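# Move ball to other cup, return frame to rests

## Task

Carry the ball into the cup on the opposite post, and set the frame back in its proper place resting on its supports.

## Robot and tools

Robots: three identical i2rt Big YAM arms named arm1, arm2 and arm3. Each has six revolute joints, a two-finger gripper and a wrist camera (arm1_cam_wrist, arm2_cam_wrist, arm3_cam_wrist). Two room cameras, cam_high and cam_low, belong to no arm. The hand reaches roughly 1.0 m from the joint1 axis. Feet (base_link, scene frame, quat as w,x,y,z): arm1 at x=+1.453 y=+0.001 z=+0.802 quat (+0.014, +0.006, +0.004, -1.000); arm2 at x=-0.723 y=+1.256 z=+0.793 quat (+0.876, -0.005, -0.006, -0.483); arm3 at x=-0.733 y=-1.253 z=+0.780 quat (+0.875, -0.001, +0.002, +0.484). Each foot faces its own +x.

Frame: one shared scene frame in metres, origin on the floor, +z up. The hand point sits between the finger pads, about 1 cm behind the tips; fingers extend along the hand's +z and close along its y axis. Printed hand positions can be a centimetre or more off, worse at long reach. hand_target is where the hand would be at the joint targets currently held.

Joints (absolute radians, with the tolerance for done): joint1_rad -2.879..2.879 ±0.045, base yaw, positive counter-clockwise seen from above, 0 points along the foot's +x; joint2_rad 0..3.141 ±0.14, shoulder, 0 is upper arm back and level, larger lifts it up and forward; joint3_rad 0..3.019 ±0.09, elbow, 0 folded, larger opens; joint4_rad -1.692..1.57 ±0.055, hand pitch, positive tips fingers up; joint5_rad -1.57..1.57 ±0.03, sideways swing, positive to the arm's right; joint6_rad -2.094..2.094 ±0.035, roll, positive clockwise viewed from behind; gripper_m 0..0.093 ±0.003, fingertip gap in metres, roughly 50-64 N per pad.

move: keys arm1, arm2, arm3 and cameras. Each arm key is an object for that arm alone; an arm not named keeps its previous command. Inside it: joints, a dictionary of absolute targets by joint name (values above); min_time_s, 0.1 to 8 s, the shortest duration for that arm's joint motions, only meaningful with joints; target, a list of 7 numbers [x, y, z, qw, qx, qy, qz], an absolute hand pose in the scene frame in metres, reached along a straight line from the current hand_target; speed, 0.002 to 0.5 m/s (default 0.25, rotation capped at twice that in rad/s), allowed only with target. When target is given, joints may contain only gripper_m. All motions in one call start together; all hand paths finish together, paced by the slowest. Paths last 0.5 to 10 s and no action exceeds 15 s. Paths ignore obstacles and other arms; the controller clips each step to within 100 mm and 20 degrees of the measured hand and may prefer position over orientation, so the hand can lag, wander or overshoot speed, especially when nearly straight. cameras: list of camera names, ["all"], or []; omitted means all for an empty call, none otherwise. An empty move returns full state, images and the scene number. Unknown keys make a call invalid; out-of-range values get it refused, and a refusal or stop cancels the later move, wait and finished_scene calls of that reply.

Result lines: move names each arm given motion with done or its worst status. joint_status and hand_status give: done; off_target (rested away, may still push); time_out (each joint keeps a nearby target and keeps pushing; send its reported position to relax it); not_followed after joint command not followed or pose unreachable (a safety check blocked the targets; the gripper part still runs, and the arm may keep trying). on_its_own lists uncommanded behaviour; held at shows a target, not a reading. Arms under as last shown were not commanded; their status reads not commanded and other lines repeat earlier values. Joint velocities are rad/s (gripper m/s), within noise when still. Joint torques are total drive outputs including gravity, offset and noisy; numbers 3 and 4 wrap at ±28 N m. pictures lists images in order; images may be slightly older than state.

Gripper: on a hard object at full force gripper_m reads up to 0.005 m under its width (or up to 0.002 over); empty and closed it reads 0.000-0.003; in air it reads up to 0.003 wide. Light grip just below the first-contact reading, full force from about 0.005 m below it (deeper for small, round or soft items). Release by commanding well above the reading.

wait: seconds 0 to 10, plus optional cameras as in move; commands nothing and returns state. zoom_image: camera plus region [x0, y0, x1, y1] in pixels of that camera's latest image, origin top-left, at most 504 by 504. finished_scene: scene, the current scene's integer number; irreversible, call nothing after it in the same reply.

Cameras are pinhole+radial with K, D and T_world_to_cam (scene to camera) given per camera; room cameras may have shifted up to about 2.3 degrees and 9 mm, and wrist camera poses follow joint readings.

Avoid: any forceful contact between arms, including closing a gripper on another arm's fingers; the collision check can be late and ignores fingers, housings and cameras. Arms don't stop on contact and keep pushing, which heats motors: MOTOR HOT appears near 85 °C, and at 100 °C an OVER-TEMPERATURE FAULT drops that arm for 30-60 s, after which affected keys say limit_stop_at_motor_heat and need resending. Don't knock objects off the work area or floor, drop the ball, release moving parts, slam or strike fixed things. Loose objects may occasionally be nudged. The result must hold with the robots idle.

Each tool is called by a JSON object that holds its "name" and its "arguments".

## Session

{"name": "move", "arguments": {}}

Scene clock: 0.00 s.
Joint torques (N m): no reading
Motor temperatures (°C): arm1=[31 26 28 24 27 28 25] | arm2=[25 27 26 27 26 23 28] | arm3=[29 27 23 27 27 27 26]
Heat: arm1: hottest joint1_rad 31 °C; arm2: hottest gripper 28 °C; arm3: hottest joint1_rad 29 °C.
Joint velocities: within noise
arm1.joint_positions: joint1_rad=+0.203 joint2_rad=+0.622 joint3_rad=+1.315 joint4_rad=-1.336 joint5_rad=-0.046 joint6_rad=+0.438 gripper_m=+0.09396
arm1.joint_status: not commanded
arm1.hand: x=+1.2095 y=-0.0675 z=+1.3001 quat_wxyz=(-0.162, -0.893, +0.081, +0.411) (m; scene frame)
arm1.hand_target: x=+1.2108 y=-0.0673 z=+1.3148 quat_wxyz=(-0.166, -0.886, +0.080, +0.425) (m; scene frame)
arm1.hand_status: not commanded
arm2.joint_positions: joint1_rad=+0.406 joint2_rad=+0.626 joint3_rad=+1.396 joint4_rad=-1.288 joint5_rad=-0.244 joint6_rad=-0.216 gripper_m=+0.09396
arm2.joint_status: not commanded
arm2.hand: x=-0.5051 y=+1.1628 z=+1.3490 quat_wxyz=(-0.503, -0.101, -0.852, +0.108) (m; scene frame)
arm2.hand_target: x=-0.5076 y=+1.1646 z=+1.3599 quat_wxyz=(-0.512, -0.099, -0.846, +0.113) (m; scene frame)
arm2.hand_status: not commanded
arm3.joint_positions: joint1_rad=-0.063 joint2_rad=+0.628 joint3_rad=+1.351 joint4_rad=-1.201 joint5_rad=-0.068 joint6_rad=-0.044 gripper_m=+0.09396
arm3.joint_status: not commanded
arm3.hand: x=-0.5885 y=-1.0324 z=+1.3255 quat_wxyz=(-0.453, +0.423, -0.743, -0.253) (m; scene frame)
arm3.hand_target: x=-0.5903 y=-1.0348 z=+1.3395 quat_wxyz=(-0.465, +0.419, -0.736, -0.258) (m; scene frame)
arm3.hand_status: not commanded
pictures: arm1_cam_wrist, arm2_cam_wrist, arm3_cam_wrist, cam_high, cam_low

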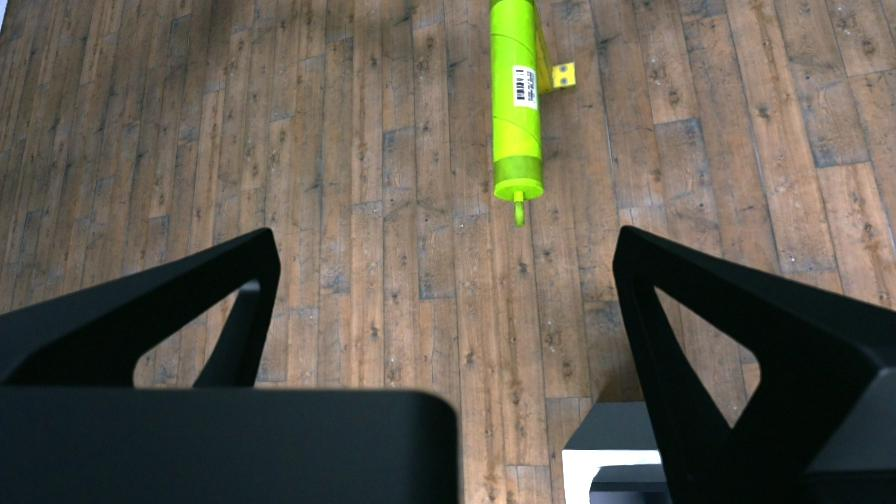

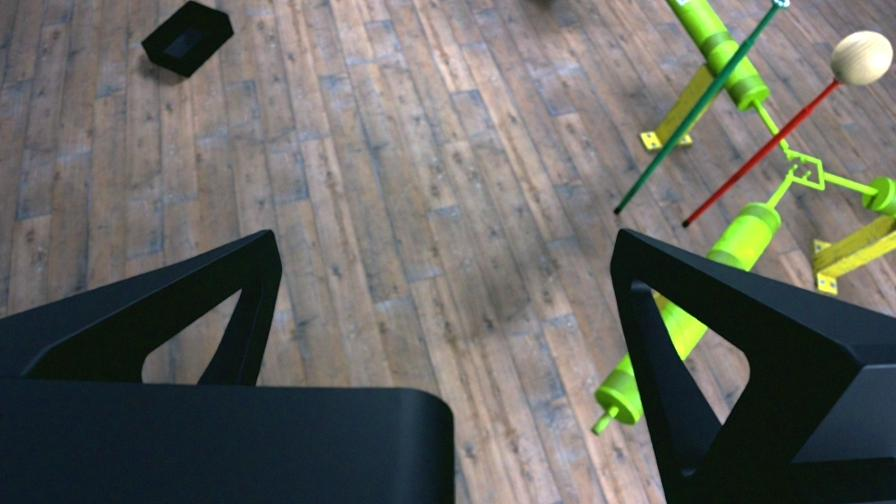

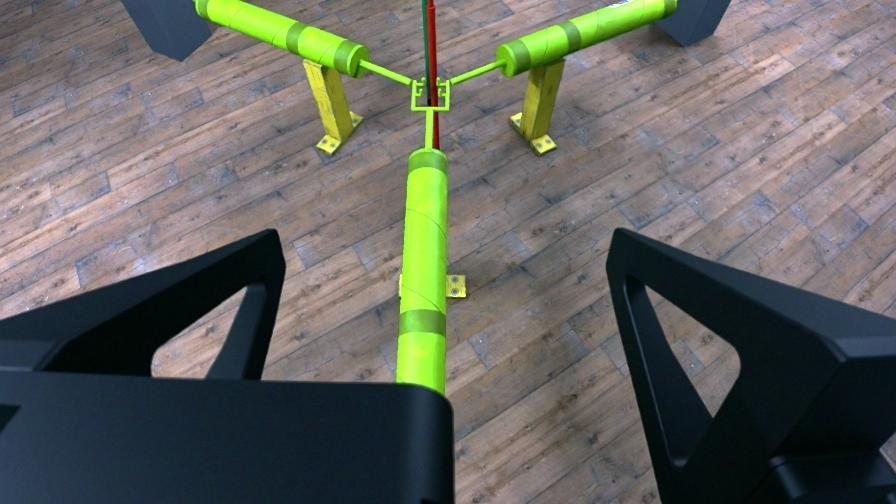

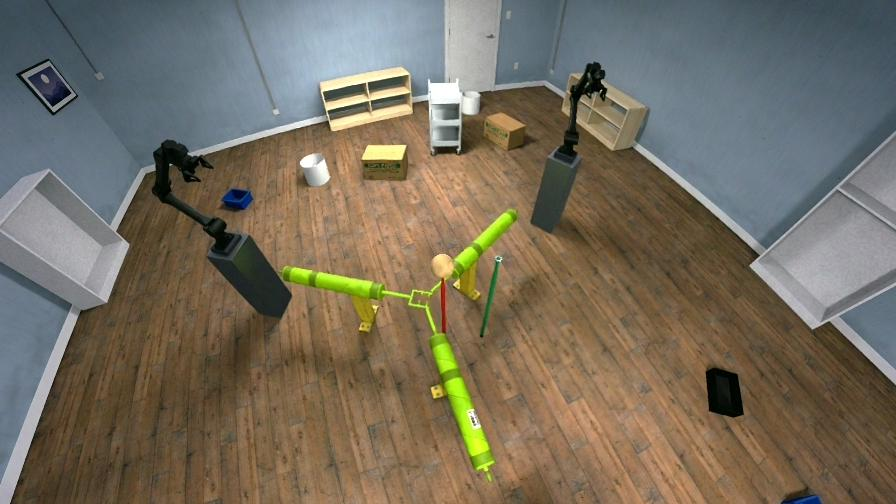

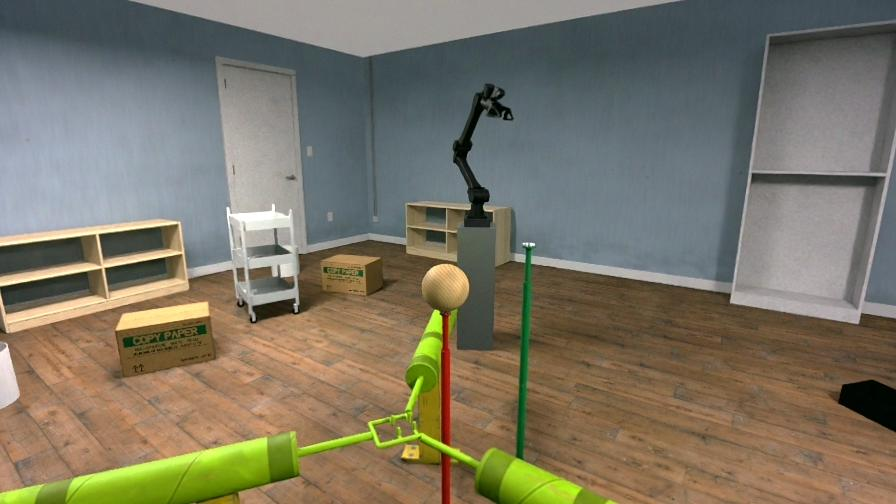

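{"name": "zoom_image", "arguments": {"camera": "cam_high", "region": [260, 190, 540, 350]}}

{"name": "zoom_image", "arguments": {"camera": "cam_low", "region": [330, 220, 610, 480]}}

{"name": "zoom_image", "arguments": {"camera": "arm2_cam_wrist", "region": [590, 0, 896, 300]}}

{"name": "zoom_image", "arguments": {"camera": "arm3_cam_wrist", "region": [180, 0, 680, 400]}}

{"name": "zoom_image", "arguments": {"camera": "cam_high", "region": [400, 320, 560, 500]}}

{"name": "zoom_image", "arguments": {"camera": "arm1_cam_wrist", "region": [440, 0, 640, 240]}}

Scaled by 1.800 from the camera's 896x504 image, which has a finer 1280x720 frame.

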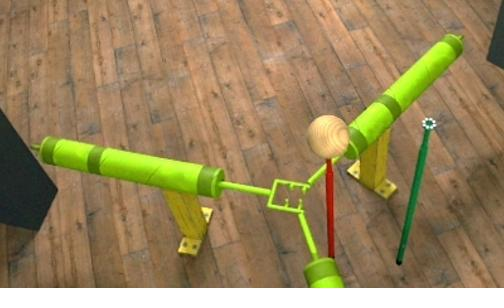

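Scaled by 1.800 from the camera's 896x504 image, which has a finer 1280x720 frame.

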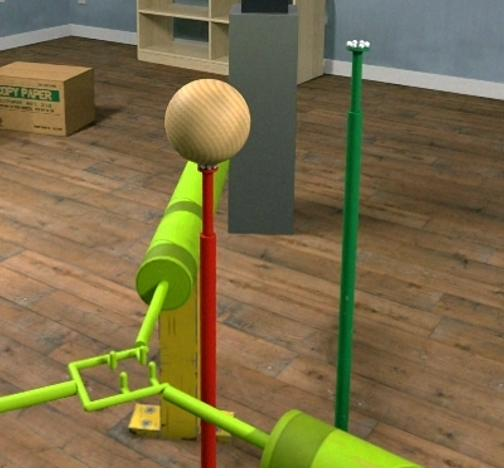

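Scaled by 1.647 from the camera's 896x504 image, which has a finer 1280x720 frame.

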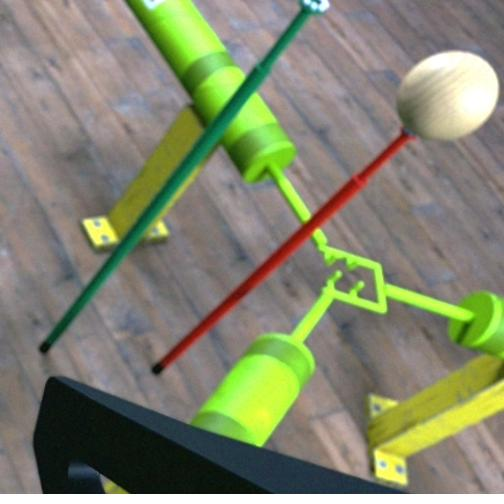

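Scaled by 1.008 from the camera's 896x504 image, which has a finer 1280x720 frame.

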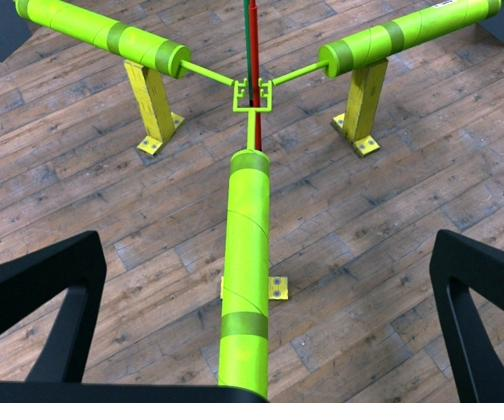

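Scaled by 2.800 from the camera's 896x504 image, which has a finer 1280x720 frame.

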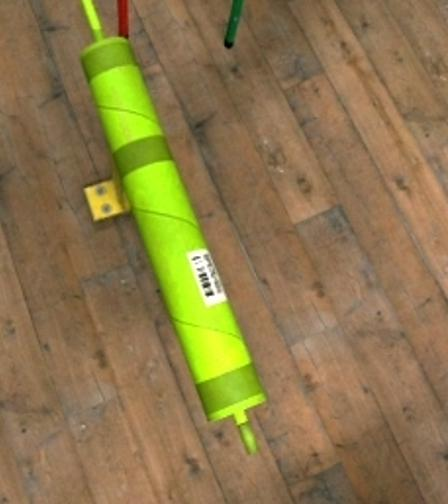

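Scaled by 2.100 from the camera's 896x504 image, which has a finer 1280x720 frame.

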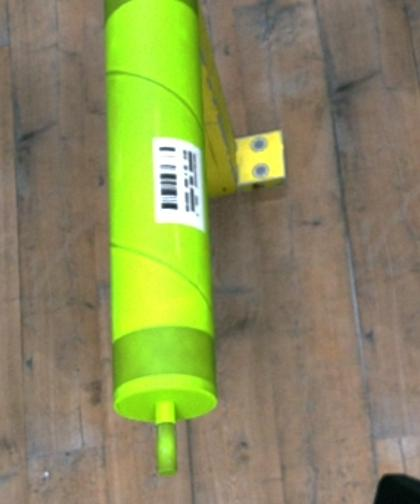

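{"name": "move", "arguments": {"arm1": {"target":[1.08,-0.2,0.8,-0.0334,-0.9205,-0.0806,0.3815]}, "arm2": {"target":[-0.605,0.83,0.8,0.328,0.476,0.792,-0.197]}, "arm3": {"target":[-0.62,-1.02,0.95,0.153,-0.466,0.868,0.082]}, "cameras": ["all"]}}

Scene clock: 101.13 s.
Joint torques (N m): arm1=[0.38 -8.06 6.69 2.39 0.3 0.05] | arm2=[0.56 -7.94 7.53 1.57 -0.16 0.12] | arm3=[0.73 -0.67 10.51 1.68 0.03 0.12]
Motor temperatures (°C): arm1=[31 26 38 25 27 27 24] | arm2=[25 27 37 27 25 22 27] | arm3=[28 27 36 27 25 26 25]
Heat: arm1: hottest joint3_rad 38 °C; arm2: hottest joint3_rad 37 °C; arm3: hottest joint3_rad 36 °C.
move: arm1 off_target; arm2 off_target; arm3 done
Joint velocities: within noise
arm1.joint_positions: joint1_rad=+0.579 joint2_rad=+1.509 joint3_rad=+0.434 joint4_rad=+0.213 joint5_rad=+0.306 joint6_rad=+0.340 gripper_m=+0.09396
arm1.joint_status: not commanded
arm1.hand: x=+1.0909 y=-0.1865 z=+0.7902 quat_wxyz=(-0.025, -0.928, -0.073, +0.365) (m; scene frame)
arm1.hand_target: x=+1.0806 y=-0.1997 z=+0.8003 quat_wxyz=(-0.033, -0.920, -0.080, +0.381) (m; scene frame)
arm1.hand_status: off_target (0.020 m and 2.5 deg from the pose sent, 0.533 m and 24.1 deg at the start)
arm2.joint_positions: joint1_rad=-0.366 joint2_rad=+1.529 joint3_rad=+0.467 joint4_rad=+0.205 joint5_rad=-0.209 joint6_rad=-0.231 gripper_m=+0.09396
arm2.joint_status: not commanded
arm2.hand: x=-0.6060 y=+0.8516 z=+0.7932 quat_wxyz=(-0.318, -0.472, -0.801, +0.186) (m; scene frame)
arm2.hand_target: x=-0.6054 y=+0.8310 z=+0.8006 quat_wxyz=(-0.328, -0.476, -0.792, +0.197) (m; scene frame)
arm2.hand_status: off_target (0.023 m and 2.1 deg from the pose sent, 0.650 m and 49.4 deg at the start)
arm3.joint_positions: joint1_rad=+0.142 joint2_rad=+0.747 joint3_rad=+0.659 joint4_rad=-1.145 joint5_rad=+0.064 joint6_rad=+0.158 gripper_m=+0.09396
arm3.joint_status: not commanded
arm3.hand: x=-0.6198 y=-1.0264 z=+0.9488 quat_wxyz=(-0.150, +0.466, -0.868, -0.077) (m; scene frame)
arm3.hand_target: x=-0.6200 y=-1.0201 z=+0.9500 quat_wxyz=(-0.153, +0.466, -0.868, -0.082) (m; scene frame)
arm3.hand_status: done (0.006 m and 0.7 deg from the pose sent, 0.377 m and 42.6 deg at the start)
pictures: arm1_cam_wrist, arm2_cam_wrist, arm3_cam_wrist, cam_high, cam_low
camera_calibration:
arm1_cam_wrist: T_world_to_cam=[[-0.144432, 0.989162, 0.0264315, 0.31923], [0.982478, 0.146533, -0.115171, -0.95234], [-0.117795, 0.00933406, -0.992994, 1.04133], [0, 0, 0, 1]] pos_world=[1.10442, -0.18594, 0.915918]
arm2_cam_wrist: T_world_to_cam=[[-0.87662, -0.481183, -0.000723135, -0.122432], [-0.476513, 0.868319, -0.137689, -0.912494], [0.0668815, -0.120356, -0.990475, 1.0542], [0, 0, 0, 1]] pos_world=[-0.612648, 0.860303, 0.918429]
arm3_cam_wrist: T_world_to_cam=[[0.836896, -0.54733, 0.00592891, -0.0489516], [-0.525034, -0.799648, 0.291381, -1.42053], [-0.15474, -0.246968, -0.956589, 0.686006], [0, 0, 0, 1]] pos_world=[-0.598709, -0.993298, 1.07043]

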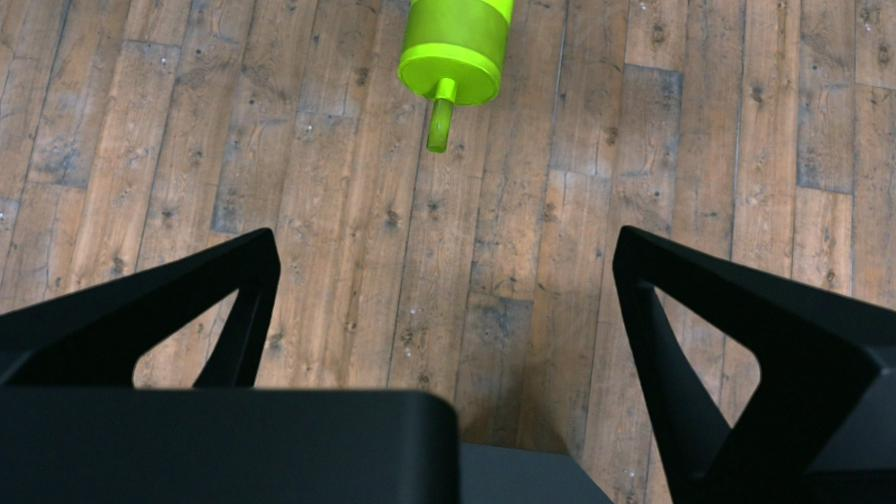

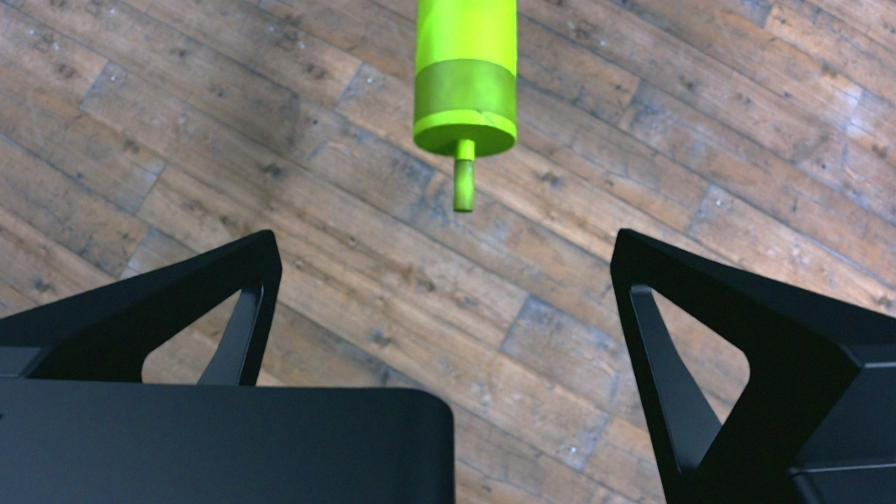

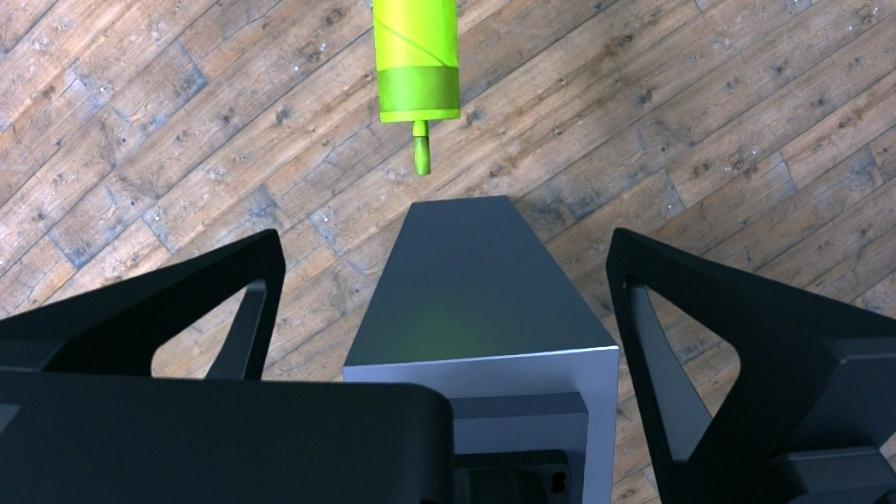

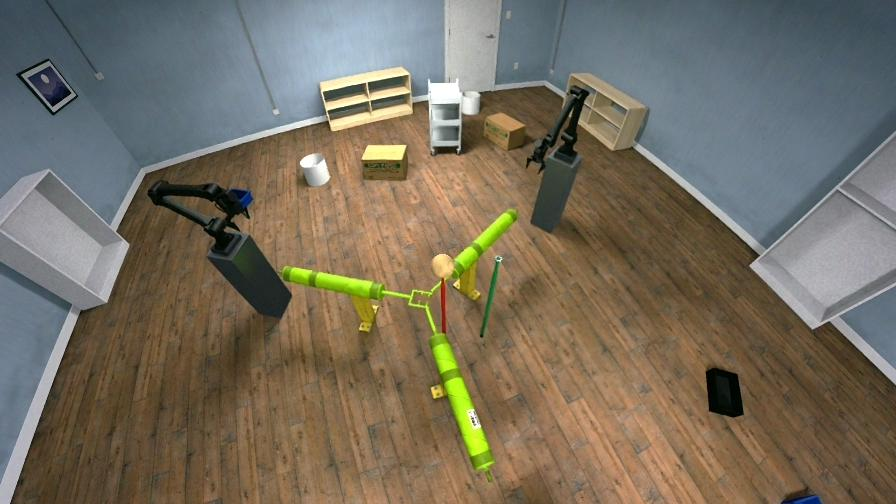

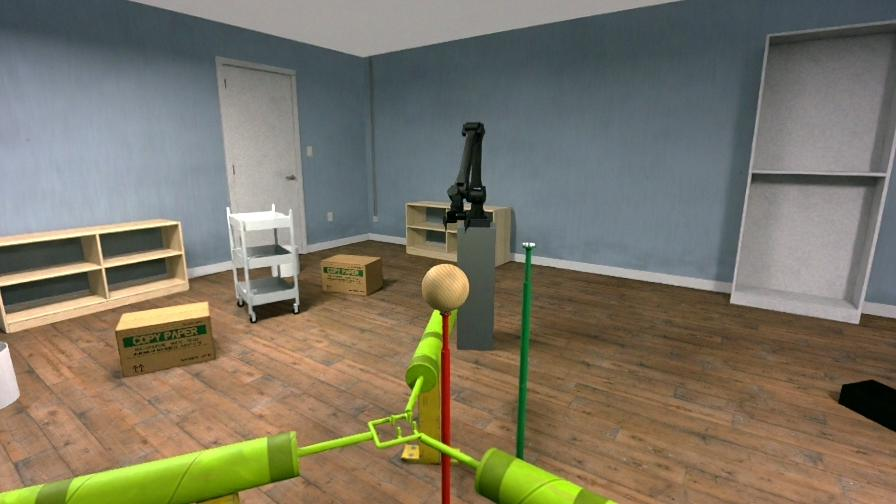

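{"name": "zoom_image", "arguments": {"camera": "arm1_cam_wrist", "region": [370, 0, 540, 180]}}

{"name": "zoom_image", "arguments": {"camera": "arm2_cam_wrist", "region": [380, 70, 550, 230]}}

{"name": "zoom_image", "arguments": {"camera": "arm3_cam_wrist", "region": [350, 50, 510, 210]}}

Scaled by 2.800 from the camera's 896x504 image, which has a finer 1280x720 frame.

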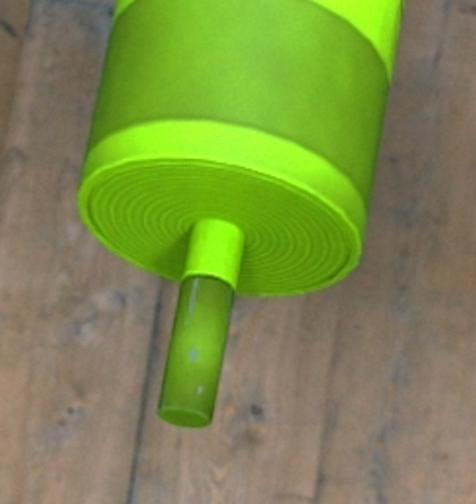

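Scaled by 2.965 from the camera's 896x504 image, which has a finer 1280x720 frame.

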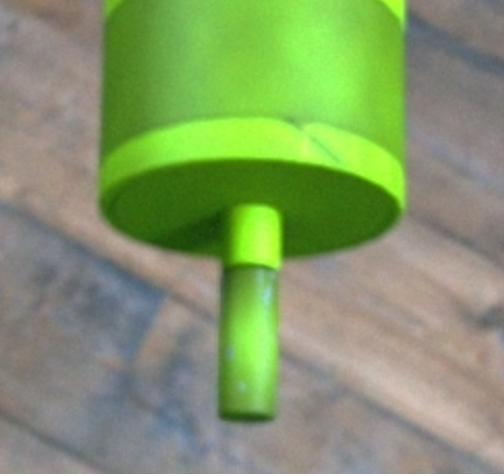

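Scaled by 3.150 from the camera's 896x504 image, which has a finer 1280x720 frame.

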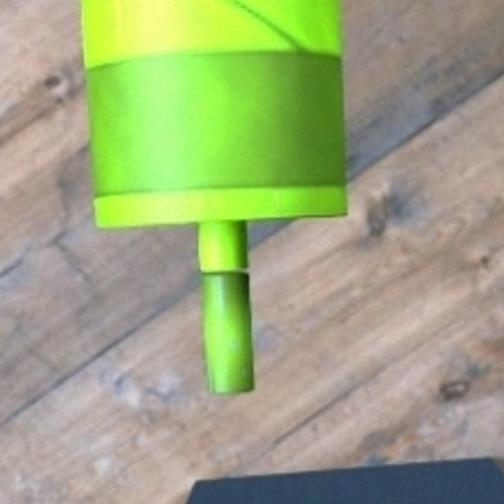

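{"name": "move", "arguments": {"arm1": {"target":[0.905,-0.205,0.61,0.0063,-0.954,0.02,0.301]}, "arm2": {"target":[-0.565,0.745,0.61,0.22,0.507,0.822,-0.136]}, "arm3": {"target":[-0.652,-1.021,0.65,0.114,-0.48,0.8675,0.0632]}, "cameras": ["arm1_cam_wrist","arm2_cam_wrist","arm3_cam_wrist"]}}

Scene clock: 158.13 s.
Joint torques (N m): arm1=[-1.85 -17.26 5.59 1.05 0.06 0.3] | arm2=[2.02 -14.97 4.92 0.42 -0.11 0.13] | arm3=[0.56 -5.13 2.58 1.55 0.23 0.11]
Motor temperatures (°C): arm1=[31 27 34 25 26 26 24] | arm2=[25 29 34 27 24 22 26] | arm3=[28 27 37 27 25 26 24]
Heat: arm1: hottest joint3_rad 34 °C; arm2: hottest joint3_rad 34 °C; arm3: hottest joint3_rad 37 °C.
move: arm1 off_target; arm2 off_target; arm3 done
Joint velocities: within noise
arm1.joint_positions: joint1_rad=+0.423 joint2_rad=+2.269 joint3_rad=+1.040 joint4_rad=+0.208 joint5_rad=+0.269 joint6_rad=+0.393 gripper_m=+0.09396
arm1.joint_status: not commanded
arm1.hand: x=+0.9200 y=-0.2049 z=+0.6047 quat_wxyz=(+0.012, -0.956, +0.007, +0.293) (m; scene frame)
arm1.hand_target: x=+0.9052 y=-0.2049 z=+0.6105 quat_wxyz=(+0.006, -0.953, +0.020, +0.301) (m; scene frame)
arm1.hand_status: off_target (0.016 m and 1.8 deg from the pose sent, 0.260 m and 13.8 deg at the start)
arm2.joint_positions: joint1_rad=-0.302 joint2_rad=+2.189 joint3_rad=+0.908 joint4_rad=+0.220 joint5_rad=-0.098 joint6_rad=-0.185 gripper_m=+0.09396
arm2.joint_status: not commanded
arm2.hand: x=-0.5705 y=+0.7492 z=+0.6194 quat_wxyz=(-0.223, -0.504, -0.823, +0.141) (m; scene frame)
arm2.hand_target: x=-0.5652 y=+0.7453 z=+0.6102 quat_wxyz=(-0.220, -0.507, -0.822, +0.136) (m; scene frame)
arm2.hand_status: off_target (0.012 m and 0.8 deg from the pose sent, 0.216 m and 13.4 deg at the start)
arm3.joint_positions: joint1_rad=+0.267 joint2_rad=+1.726 joint3_rad=+0.238 joint4_rad=+0.162 joint5_rad=+0.070 joint6_rad=+0.258 gripper_m=+0.09396
arm3.joint_status: not commanded
arm3.hand: x=-0.6527 y=-1.0284 z=+0.6518 quat_wxyz=(-0.110, +0.481, -0.868, -0.059) (m; scene frame)
arm3.hand_target: x=-0.6520 y=-1.0211 z=+0.6502 quat_wxyz=(-0.114, +0.480, -0.868, -0.063) (m; scene frame)
arm3.hand_status: done (0.008 m and 0.7 deg from the pose sent, 0.301 m and 4.7 deg at the start)
pictures: arm1_cam_wrist, arm2_cam_wrist, arm3_cam_wrist
camera_calibration:
arm1_cam_wrist: T_world_to_cam=[[0.0268534, 0.998838, 0.0400241, 0.1538], [0.99888, -0.028372, 0.0378707, -0.946517], [0.0389622, 0.0389624, -0.998481, 0.702424], [0, 0, 0, 1]] pos_world=[0.913959, -0.207844, 0.731046]
arm2_cam_wrist: T_world_to_cam=[[-0.893813, -0.448332, 0.00984865, -0.181667], [-0.446144, 0.891241, 0.0815171, -0.966118], [-0.0453243, 0.0684672, -0.996623, 0.665656], [0, 0, 0, 1]] pos_world=[-0.563234, 0.734022, 0.743953]
arm3_cam_wrist: T_world_to_cam=[[0.852042, -0.523472, 0.00108156, 0.0169048], [-0.48559, -0.789609, 0.375127, -1.37147], [-0.195514, -0.320149, -0.926973, 0.27511], [0, 0, 0, 1]] pos_world=[-0.626588, -0.985999, 0.769477]

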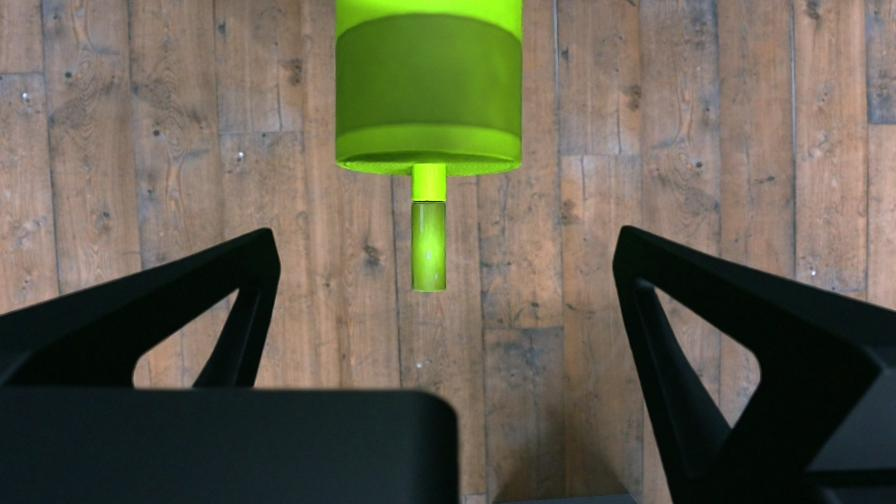

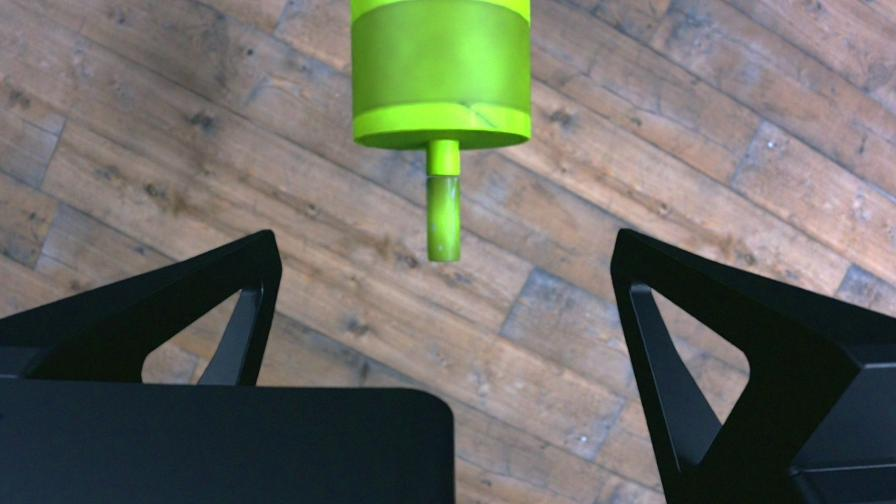

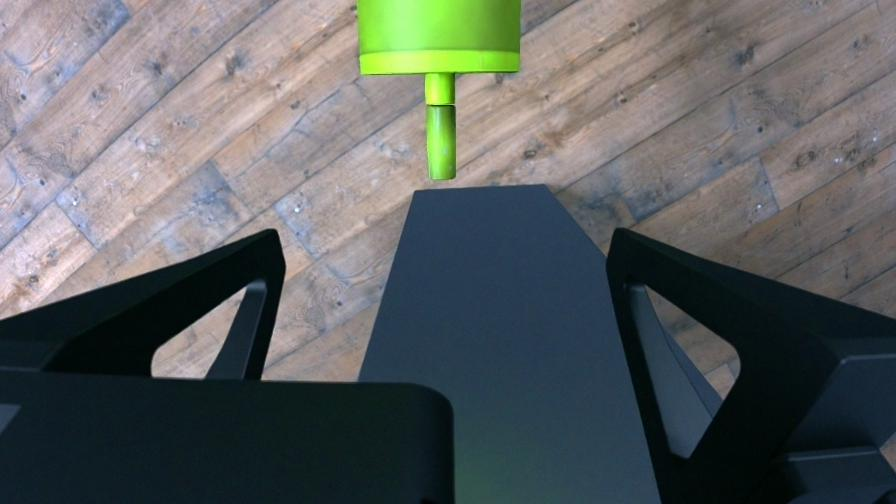

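{"name": "move", "arguments": {"arm1": {"target":[0.907,-0.206,0.453,0.0063,-0.954,0.02,0.301],"speed":0.1}, "arm2": {"target":[-0.559,0.7345,0.447,0.22,0.507,0.822,-0.136],"speed":0.1}, "arm3": {"target":[-0.654,-1.016,0.46,0.0763,-0.4822,0.8717,0.0422],"speed":0.1}, "cameras": ["all"]}}

Scene clock: 190.87 s.
Joint torques (N m): arm1=[-1.44 -18.84 3.36 1.96 0.15 0.31] | arm2=[2.14 -16.85 2.69 1.26 -0.11 0.12] | arm3=[0.21 -8.35 -3.11 1.33 0.03 0.12]
Motor temperatures (°C): arm1=[31 29 33 24 26 26 24] | arm2=[25 32 33 27 24 22 26] | arm3=[28 27 31 27 24 26 24]
Heat: arm1: hottest joint3_rad 33 °C; arm2: hottest joint3_rad 33 °C; arm3: hottest joint3_rad 31 °C.
move: arm1 off_target; arm2 off_target; arm3 done
Joint velocities: within noise
arm1.joint_positions: joint1_rad=+0.423 joint2_rad=+2.677 joint3_rad=+1.259 joint4_rad=+0.381 joint5_rad=+0.269 joint6_rad=+0.397 gripper_m=+0.09396
arm1.joint_status: not commanded
arm1.hand: x=+0.9216 y=-0.2035 z=+0.4476 quat_wxyz=(+0.015, -0.958, +0.008, +0.286) (m; scene frame)
arm1.hand_target: x=+0.9073 y=-0.2058 z=+0.4533 quat_wxyz=(+0.006, -0.953, +0.020, +0.301) (m; scene frame)
arm1.hand_status: off_target (0.016 m and 2.4 deg from the pose sent, 0.152 m and 1.9 deg at the start)
arm2.joint_positions: joint1_rad=-0.297 joint2_rad=+2.636 joint3_rad=+1.164 joint4_rad=+0.399 joint5_rad=-0.095 joint6_rad=-0.180 gripper_m=+0.09396
arm2.joint_status: not commanded
arm2.hand: x=-0.5638 y=+0.7331 z=+0.4586 quat_wxyz=(-0.218, -0.505, -0.824, +0.137) (m; scene frame)
arm2.hand_target: x=-0.5591 y=+0.7349 z=+0.4474 quat_wxyz=(-0.220, -0.507, -0.822, +0.136) (m; scene frame)
arm2.hand_status: off_target (0.013 m and 0.4 deg from the pose sent, 0.173 m and 0.8 deg at the start)
arm3.joint_positions: joint1_rad=+0.267 joint2_rad=+2.585 joint3_rad=+0.560 joint4_rad=+0.628 joint5_rad=+0.050 joint6_rad=+0.258 gripper_m=+0.09396
arm3.joint_status: not commanded
arm3.hand: x=-0.6522 y=-1.0135 z=+0.4640 quat_wxyz=(-0.078, +0.485, -0.870, -0.041) (m; scene frame)
arm3.hand_target: x=-0.6540 y=-1.0161 z=+0.4601 quat_wxyz=(-0.076, +0.482, -0.872, -0.042) (m; scene frame)
arm3.hand_status: done (0.005 m and 0.4 deg from the pose sent, 0.192 m and 4.3 deg at the start)
pictures: arm1_cam_wrist, arm2_cam_wrist, arm3_cam_wrist, cam_high, cam_low
camera_calibration:
arm1_cam_wrist: T_world_to_cam=[[0.0297186, 0.998527, 0.0453881, 0.153555], [0.998092, -0.0321027, 0.0527339, -0.948801], [0.0541133, 0.0437344, -0.997577, 0.531989], [0, 0, 0, 1]] pos_world=[0.91364, -0.207054, 0.573764]
arm2_cam_wrist: T_world_to_cam=[[-0.894377, -0.447262, 0.00682065, -0.181032], [-0.444674, 0.890648, 0.0949257, -0.940539], [-0.0485315, 0.0818664, -0.995461, 0.494655], [0, 0, 0, 1]] pos_world=[-0.556137, 0.716225, 0.582926]
arm3_cam_wrist: T_world_to_cam=[[0.854176, -0.519984, 0.000909184, 0.0294334], [-0.466577, -0.765671, 0.44278, -1.2837], [-0.229542, -0.378636, -0.89663, 0.010426], [0, 0, 0, 1]] pos_world=[-0.621692, -0.963637, 0.577716]

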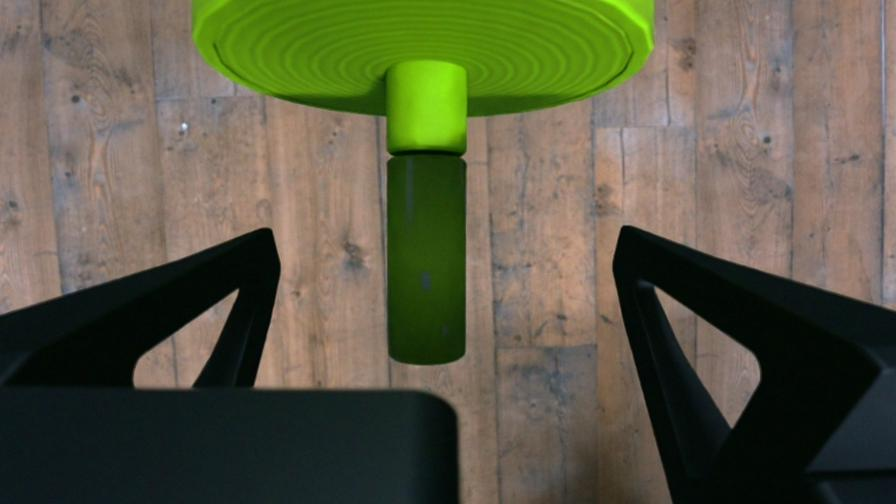

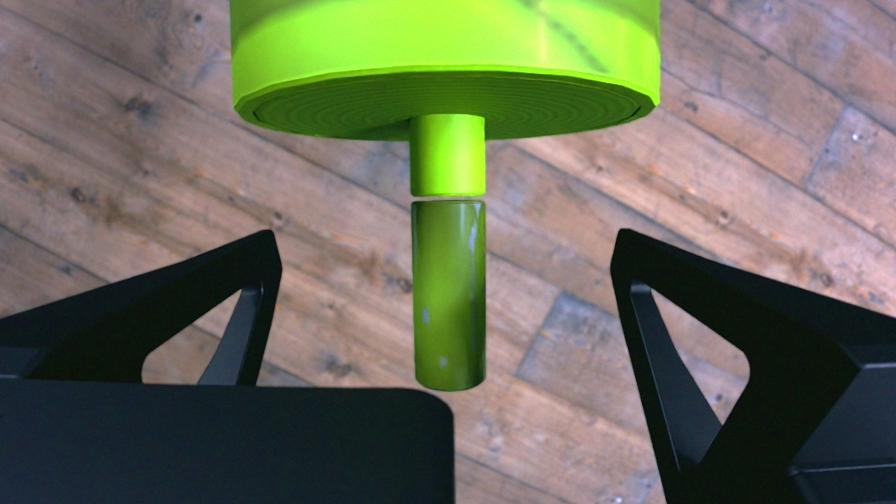

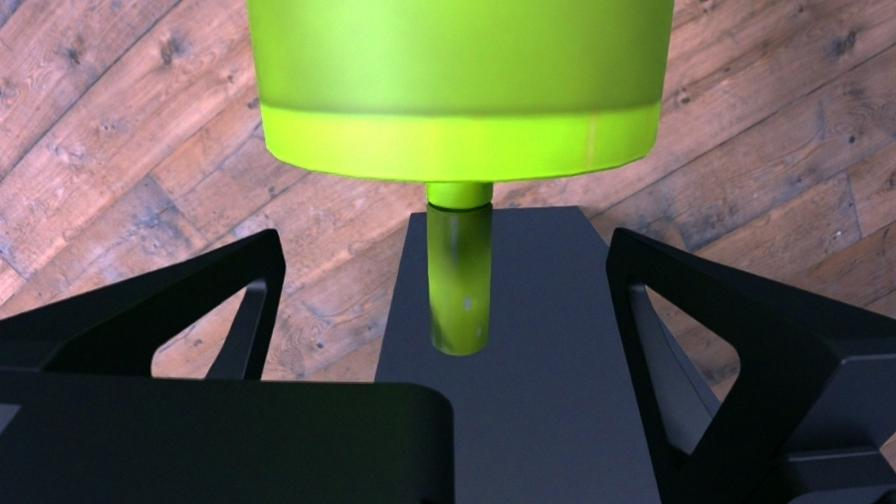

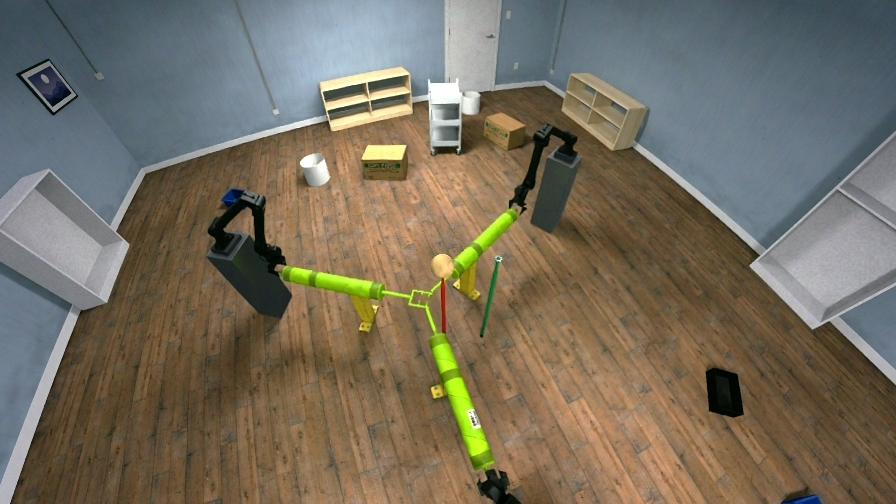

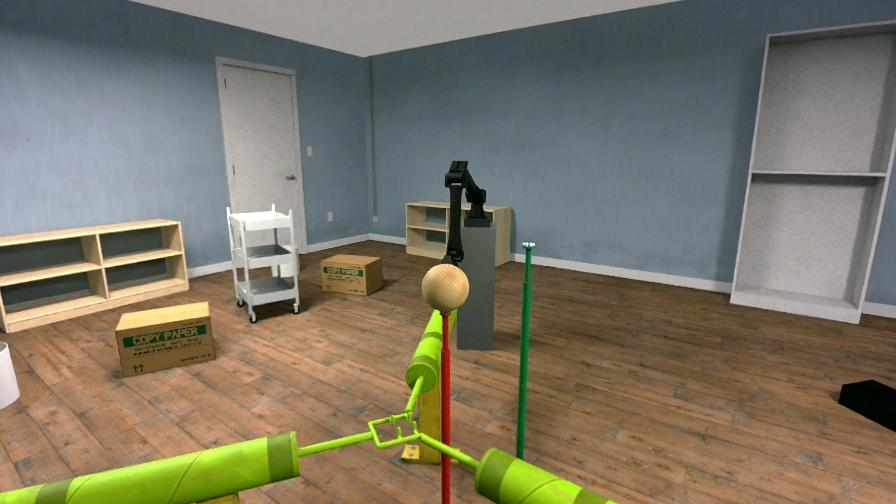

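{"name": "move", "arguments": {"arm1": {"target":[0.907,-0.211,0.461,0.0063,-0.954,0.02,0.301],"speed":0.1}, "arm3": {"target":[-0.651,-1.018,0.446,0.0763,-0.4822,0.8717,0.0422],"speed":0.1}, "cameras": ["arm1_cam_wrist","arm3_cam_wrist"]}}

{"name": "move", "arguments": {"arm1": {"joints":{"gripper_m":0.03}}, "arm2": {"joints":{"gripper_m":0.03}}, "arm3": {"joints":{"gripper_m":0.03}}, "cameras": ["arm1_cam_wrist","arm2_cam_wrist","arm3_cam_wrist"]}}

Scene clock: 199.83 s.
Joint torques (N m): arm1=[-0.67 -20.07 2.76 1.42 0.32 0.33] | arm2=[2.08 -16.79 2.69 1.26 -0.11 0.12] | arm3=[-0.85 -8.41 -3.26 1.36 0.03 -0.05]
Motor temperatures (°C): arm1=[31 30 32 24 26 26 24] | arm2=[25 32 32 27 24 22 26] | arm3=[28 27 30 27 24 26 24]
Heat: arm1: hottest joint3_rad 32 °C; arm2: hottest joint2_rad 32 °C; arm3: hottest joint3_rad 30 °C.
move: arm1 off_target; arm3 done
Joint velocities: within noise
arm1.joint_positions: joint1_rad=+0.423 joint2_rad=+2.677 joint3_rad=+1.259 joint4_rad=+0.381 joint5_rad=+0.269 joint6_rad=+0.405 gripper_m=+0.09396
arm1.joint_status: not commanded
arm1.hand: x=+0.9216 y=-0.2035 z=+0.4476 quat_wxyz=(+0.014, -0.958, +0.012, +0.286) (m; scene frame)
arm1.hand_target: x=+0.9073 y=-0.2109 z=+0.4610 quat_wxyz=(+0.006, -0.953, +0.020, +0.301) (m; scene frame)
arm1.hand_status: off_target (0.021 m and 2.2 deg from the pose sent, 0.021 m and 2.4 deg at the start)
arm2: as last shown
arm3.joint_positions: joint1_rad=+0.264 joint2_rad=+2.633 joint3_rad=+0.587 joint4_rad=+0.650 joint5_rad=+0.048 joint6_rad=+0.258 gripper_m=+0.09396
arm3.joint_status: not commanded
arm3.hand: x=-0.6518 y=-1.0140 z=+0.4503 quat_wxyz=(-0.077, +0.484, -0.871, -0.043) (m; scene frame)
arm3.hand_target: x=-0.6511 y=-1.0180 z=+0.4461 quat_wxyz=(-0.076, +0.482, -0.872, -0.042) (m; scene frame)
arm3.hand_status: done (0.006 m and 0.2 deg from the pose sent, 0.019 m and 0.4 deg at the start)
pictures: arm1_cam_wrist, arm3_cam_wrist
camera_calibration:
arm1_cam_wrist: T_world_to_cam=[[0.0361212, 0.998494, 0.0412845, 0.149555], [0.99788, -0.0382751, 0.0526321, -0.949902], [0.054133, 0.0392958, -0.99776, 0.531136], [0, 0, 0, 1]] pos_world=[0.913735, -0.206559, 0.573767]
arm3_cam_wrist: T_world_to_cam=[[0.852584, -0.522588, -0.00168259, 0.0263844], [-0.468145, -0.765185, 0.441964, -1.27796], [-0.232253, -0.376023, -0.897031, -0.000937878], [0, 0, 0, 1]] pos_world=[-0.620985, -0.964444, 0.564017]

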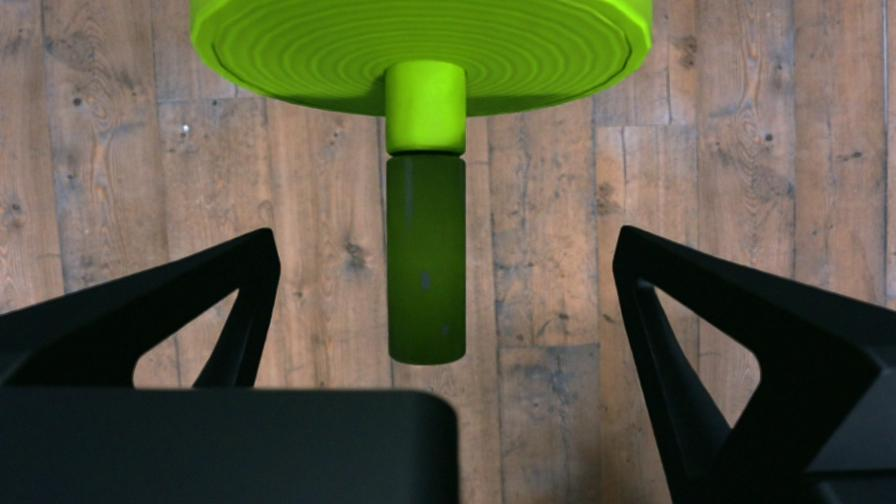

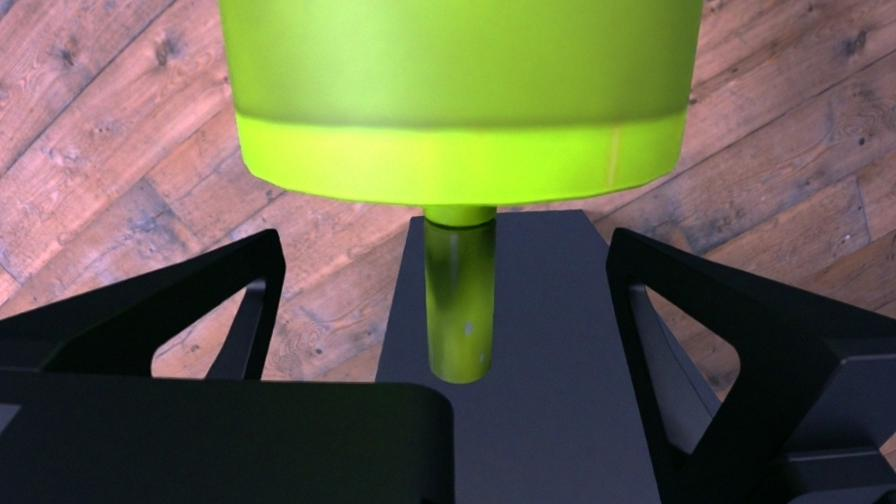

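Scene clock: 200.60 s.
Joint torques (N m): arm1=[-0.62 -20.31 2.78 1.4 0.31 0.3] | arm2=[2.14 -16.79 2.71 1.26 -0.12 0.12] | arm3=[-0.85 -8.35 -3.29 1.33 0.04 -0.05]
Motor temperatures (°C): arm1=[31 30 32 24 26 26 24] | arm2=[25 32 32 27 24 22 26] | arm3=[28 27 30 27 24 26 24]
Heat: arm1: hottest joint3_rad 32 °C; arm2: hottest joint2_rad 32 °C; arm3: hottest joint3_rad 30 °C.
move: arm1 done; arm2 done; arm3 done
Joint velocities: within noise
arm1.joint_positions: joint1_rad=+0.423 joint2_rad=+2.677 joint3_rad=+1.259 joint4_rad=+0.381 joint5_rad=+0.269 joint6_rad=+0.405 gripper_m=+0.03021
arm1.joint_status: all done
arm1.hand: x=+0.9216 y=-0.2035 z=+0.4476 quat_wxyz=(+0.014, -0.958, +0.012, +0.286) (m; scene frame)
arm1.hand_target: x=+0.9073 y=-0.2109 z=+0.4610 quat_wxyz=(+0.006, -0.953, +0.020, +0.301) (m; scene frame)
arm1.hand_status: not commanded
arm2.joint_positions: joint1_rad=-0.297 joint2_rad=+2.636 joint3_rad=+1.164 joint4_rad=+0.399 joint5_rad=-0.095 joint6_rad=-0.180 gripper_m=+0.03019
arm2.joint_status: all done
arm2.hand: x=-0.5638 y=+0.7331 z=+0.4586 quat_wxyz=(-0.218, -0.505, -0.824, +0.137) (m; scene frame)
arm2.hand_target: x=-0.5591 y=+0.7349 z=+0.4474 quat_wxyz=(-0.220, -0.507, -0.822, +0.136) (m; scene frame)
arm2.hand_status: not commanded
arm3.joint_positions: joint1_rad=+0.264 joint2_rad=+2.633 joint3_rad=+0.587 joint4_rad=+0.650 joint5_rad=+0.048 joint6_rad=+0.258 gripper_m=+0.03016
arm3.joint_status: all done
arm3.hand: x=-0.6519 y=-1.0139 z=+0.4503 quat_wxyz=(-0.077, +0.484, -0.871, -0.043) (m; scene frame)
arm3.hand_target: x=-0.6511 y=-1.0180 z=+0.4461 quat_wxyz=(-0.076, +0.482, -0.872, -0.042) (m; scene frame)
arm3.hand_status: not commanded
pictures: arm1_cam_wrist, arm2_cam_wrist, arm3_cam_wrist
camera_calibration:
arm1_cam_wrist: T_world_to_cam=[[0.0366283, 0.998475, 0.0413006, 0.148979], [0.997872, -0.0387745, 0.0524215, -0.949779], [0.0539429, 0.0392926, -0.997771, 0.531415], [0, 0, 0, 1]] pos_world=[0.913634, -0.20646, 0.573867]
arm2_cam_wrist: T_world_to_cam=[[-0.894377, -0.447262, 0.00682065, -0.181032], [-0.444674, 0.890648, 0.0949257, -0.940539], [-0.0485315, 0.0818664, -0.995461, 0.494655], [0, 0, 0, 1]] pos_world=[-0.556137, 0.716225, 0.582926]
arm3_cam_wrist: T_world_to_cam=[[0.852618, -0.52253, -0.00205689, 0.0266718], [-0.467938, -0.765279, 0.442022, -1.27796], [-0.232544, -0.375913, -0.897002, -0.00102892], [0, 0, 0, 1]] pos_world=[-0.620985, -0.964444, 0.564017]

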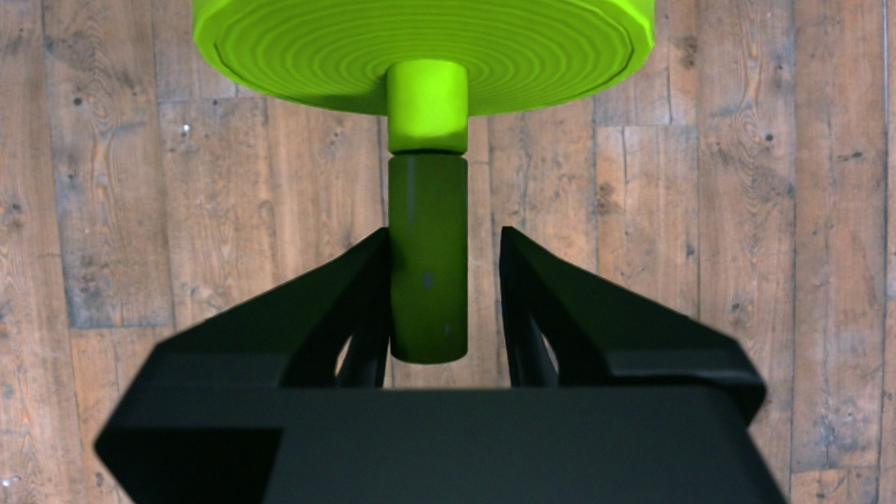

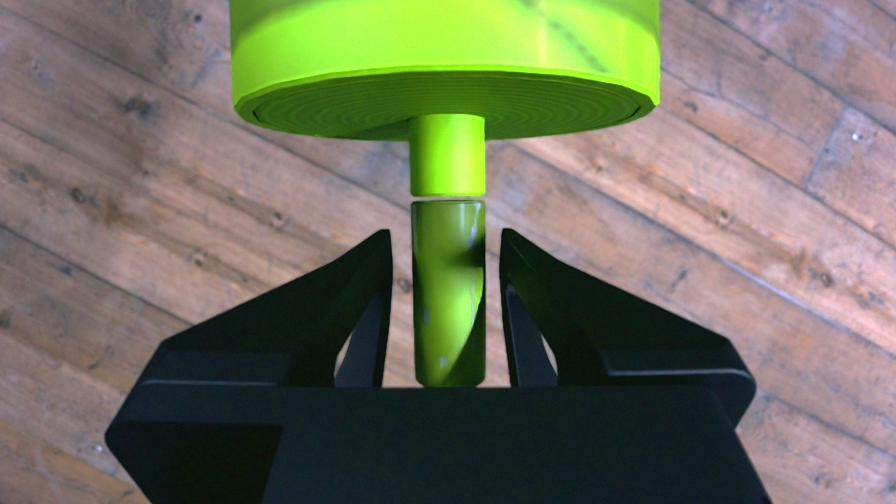

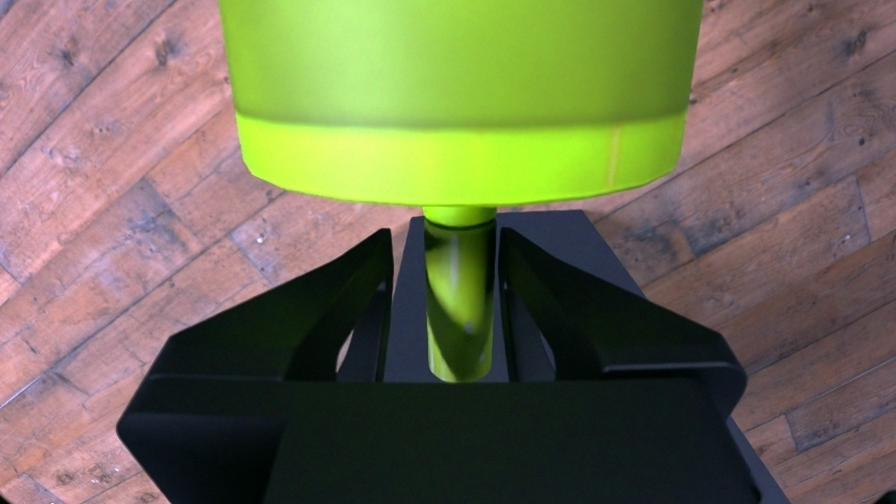

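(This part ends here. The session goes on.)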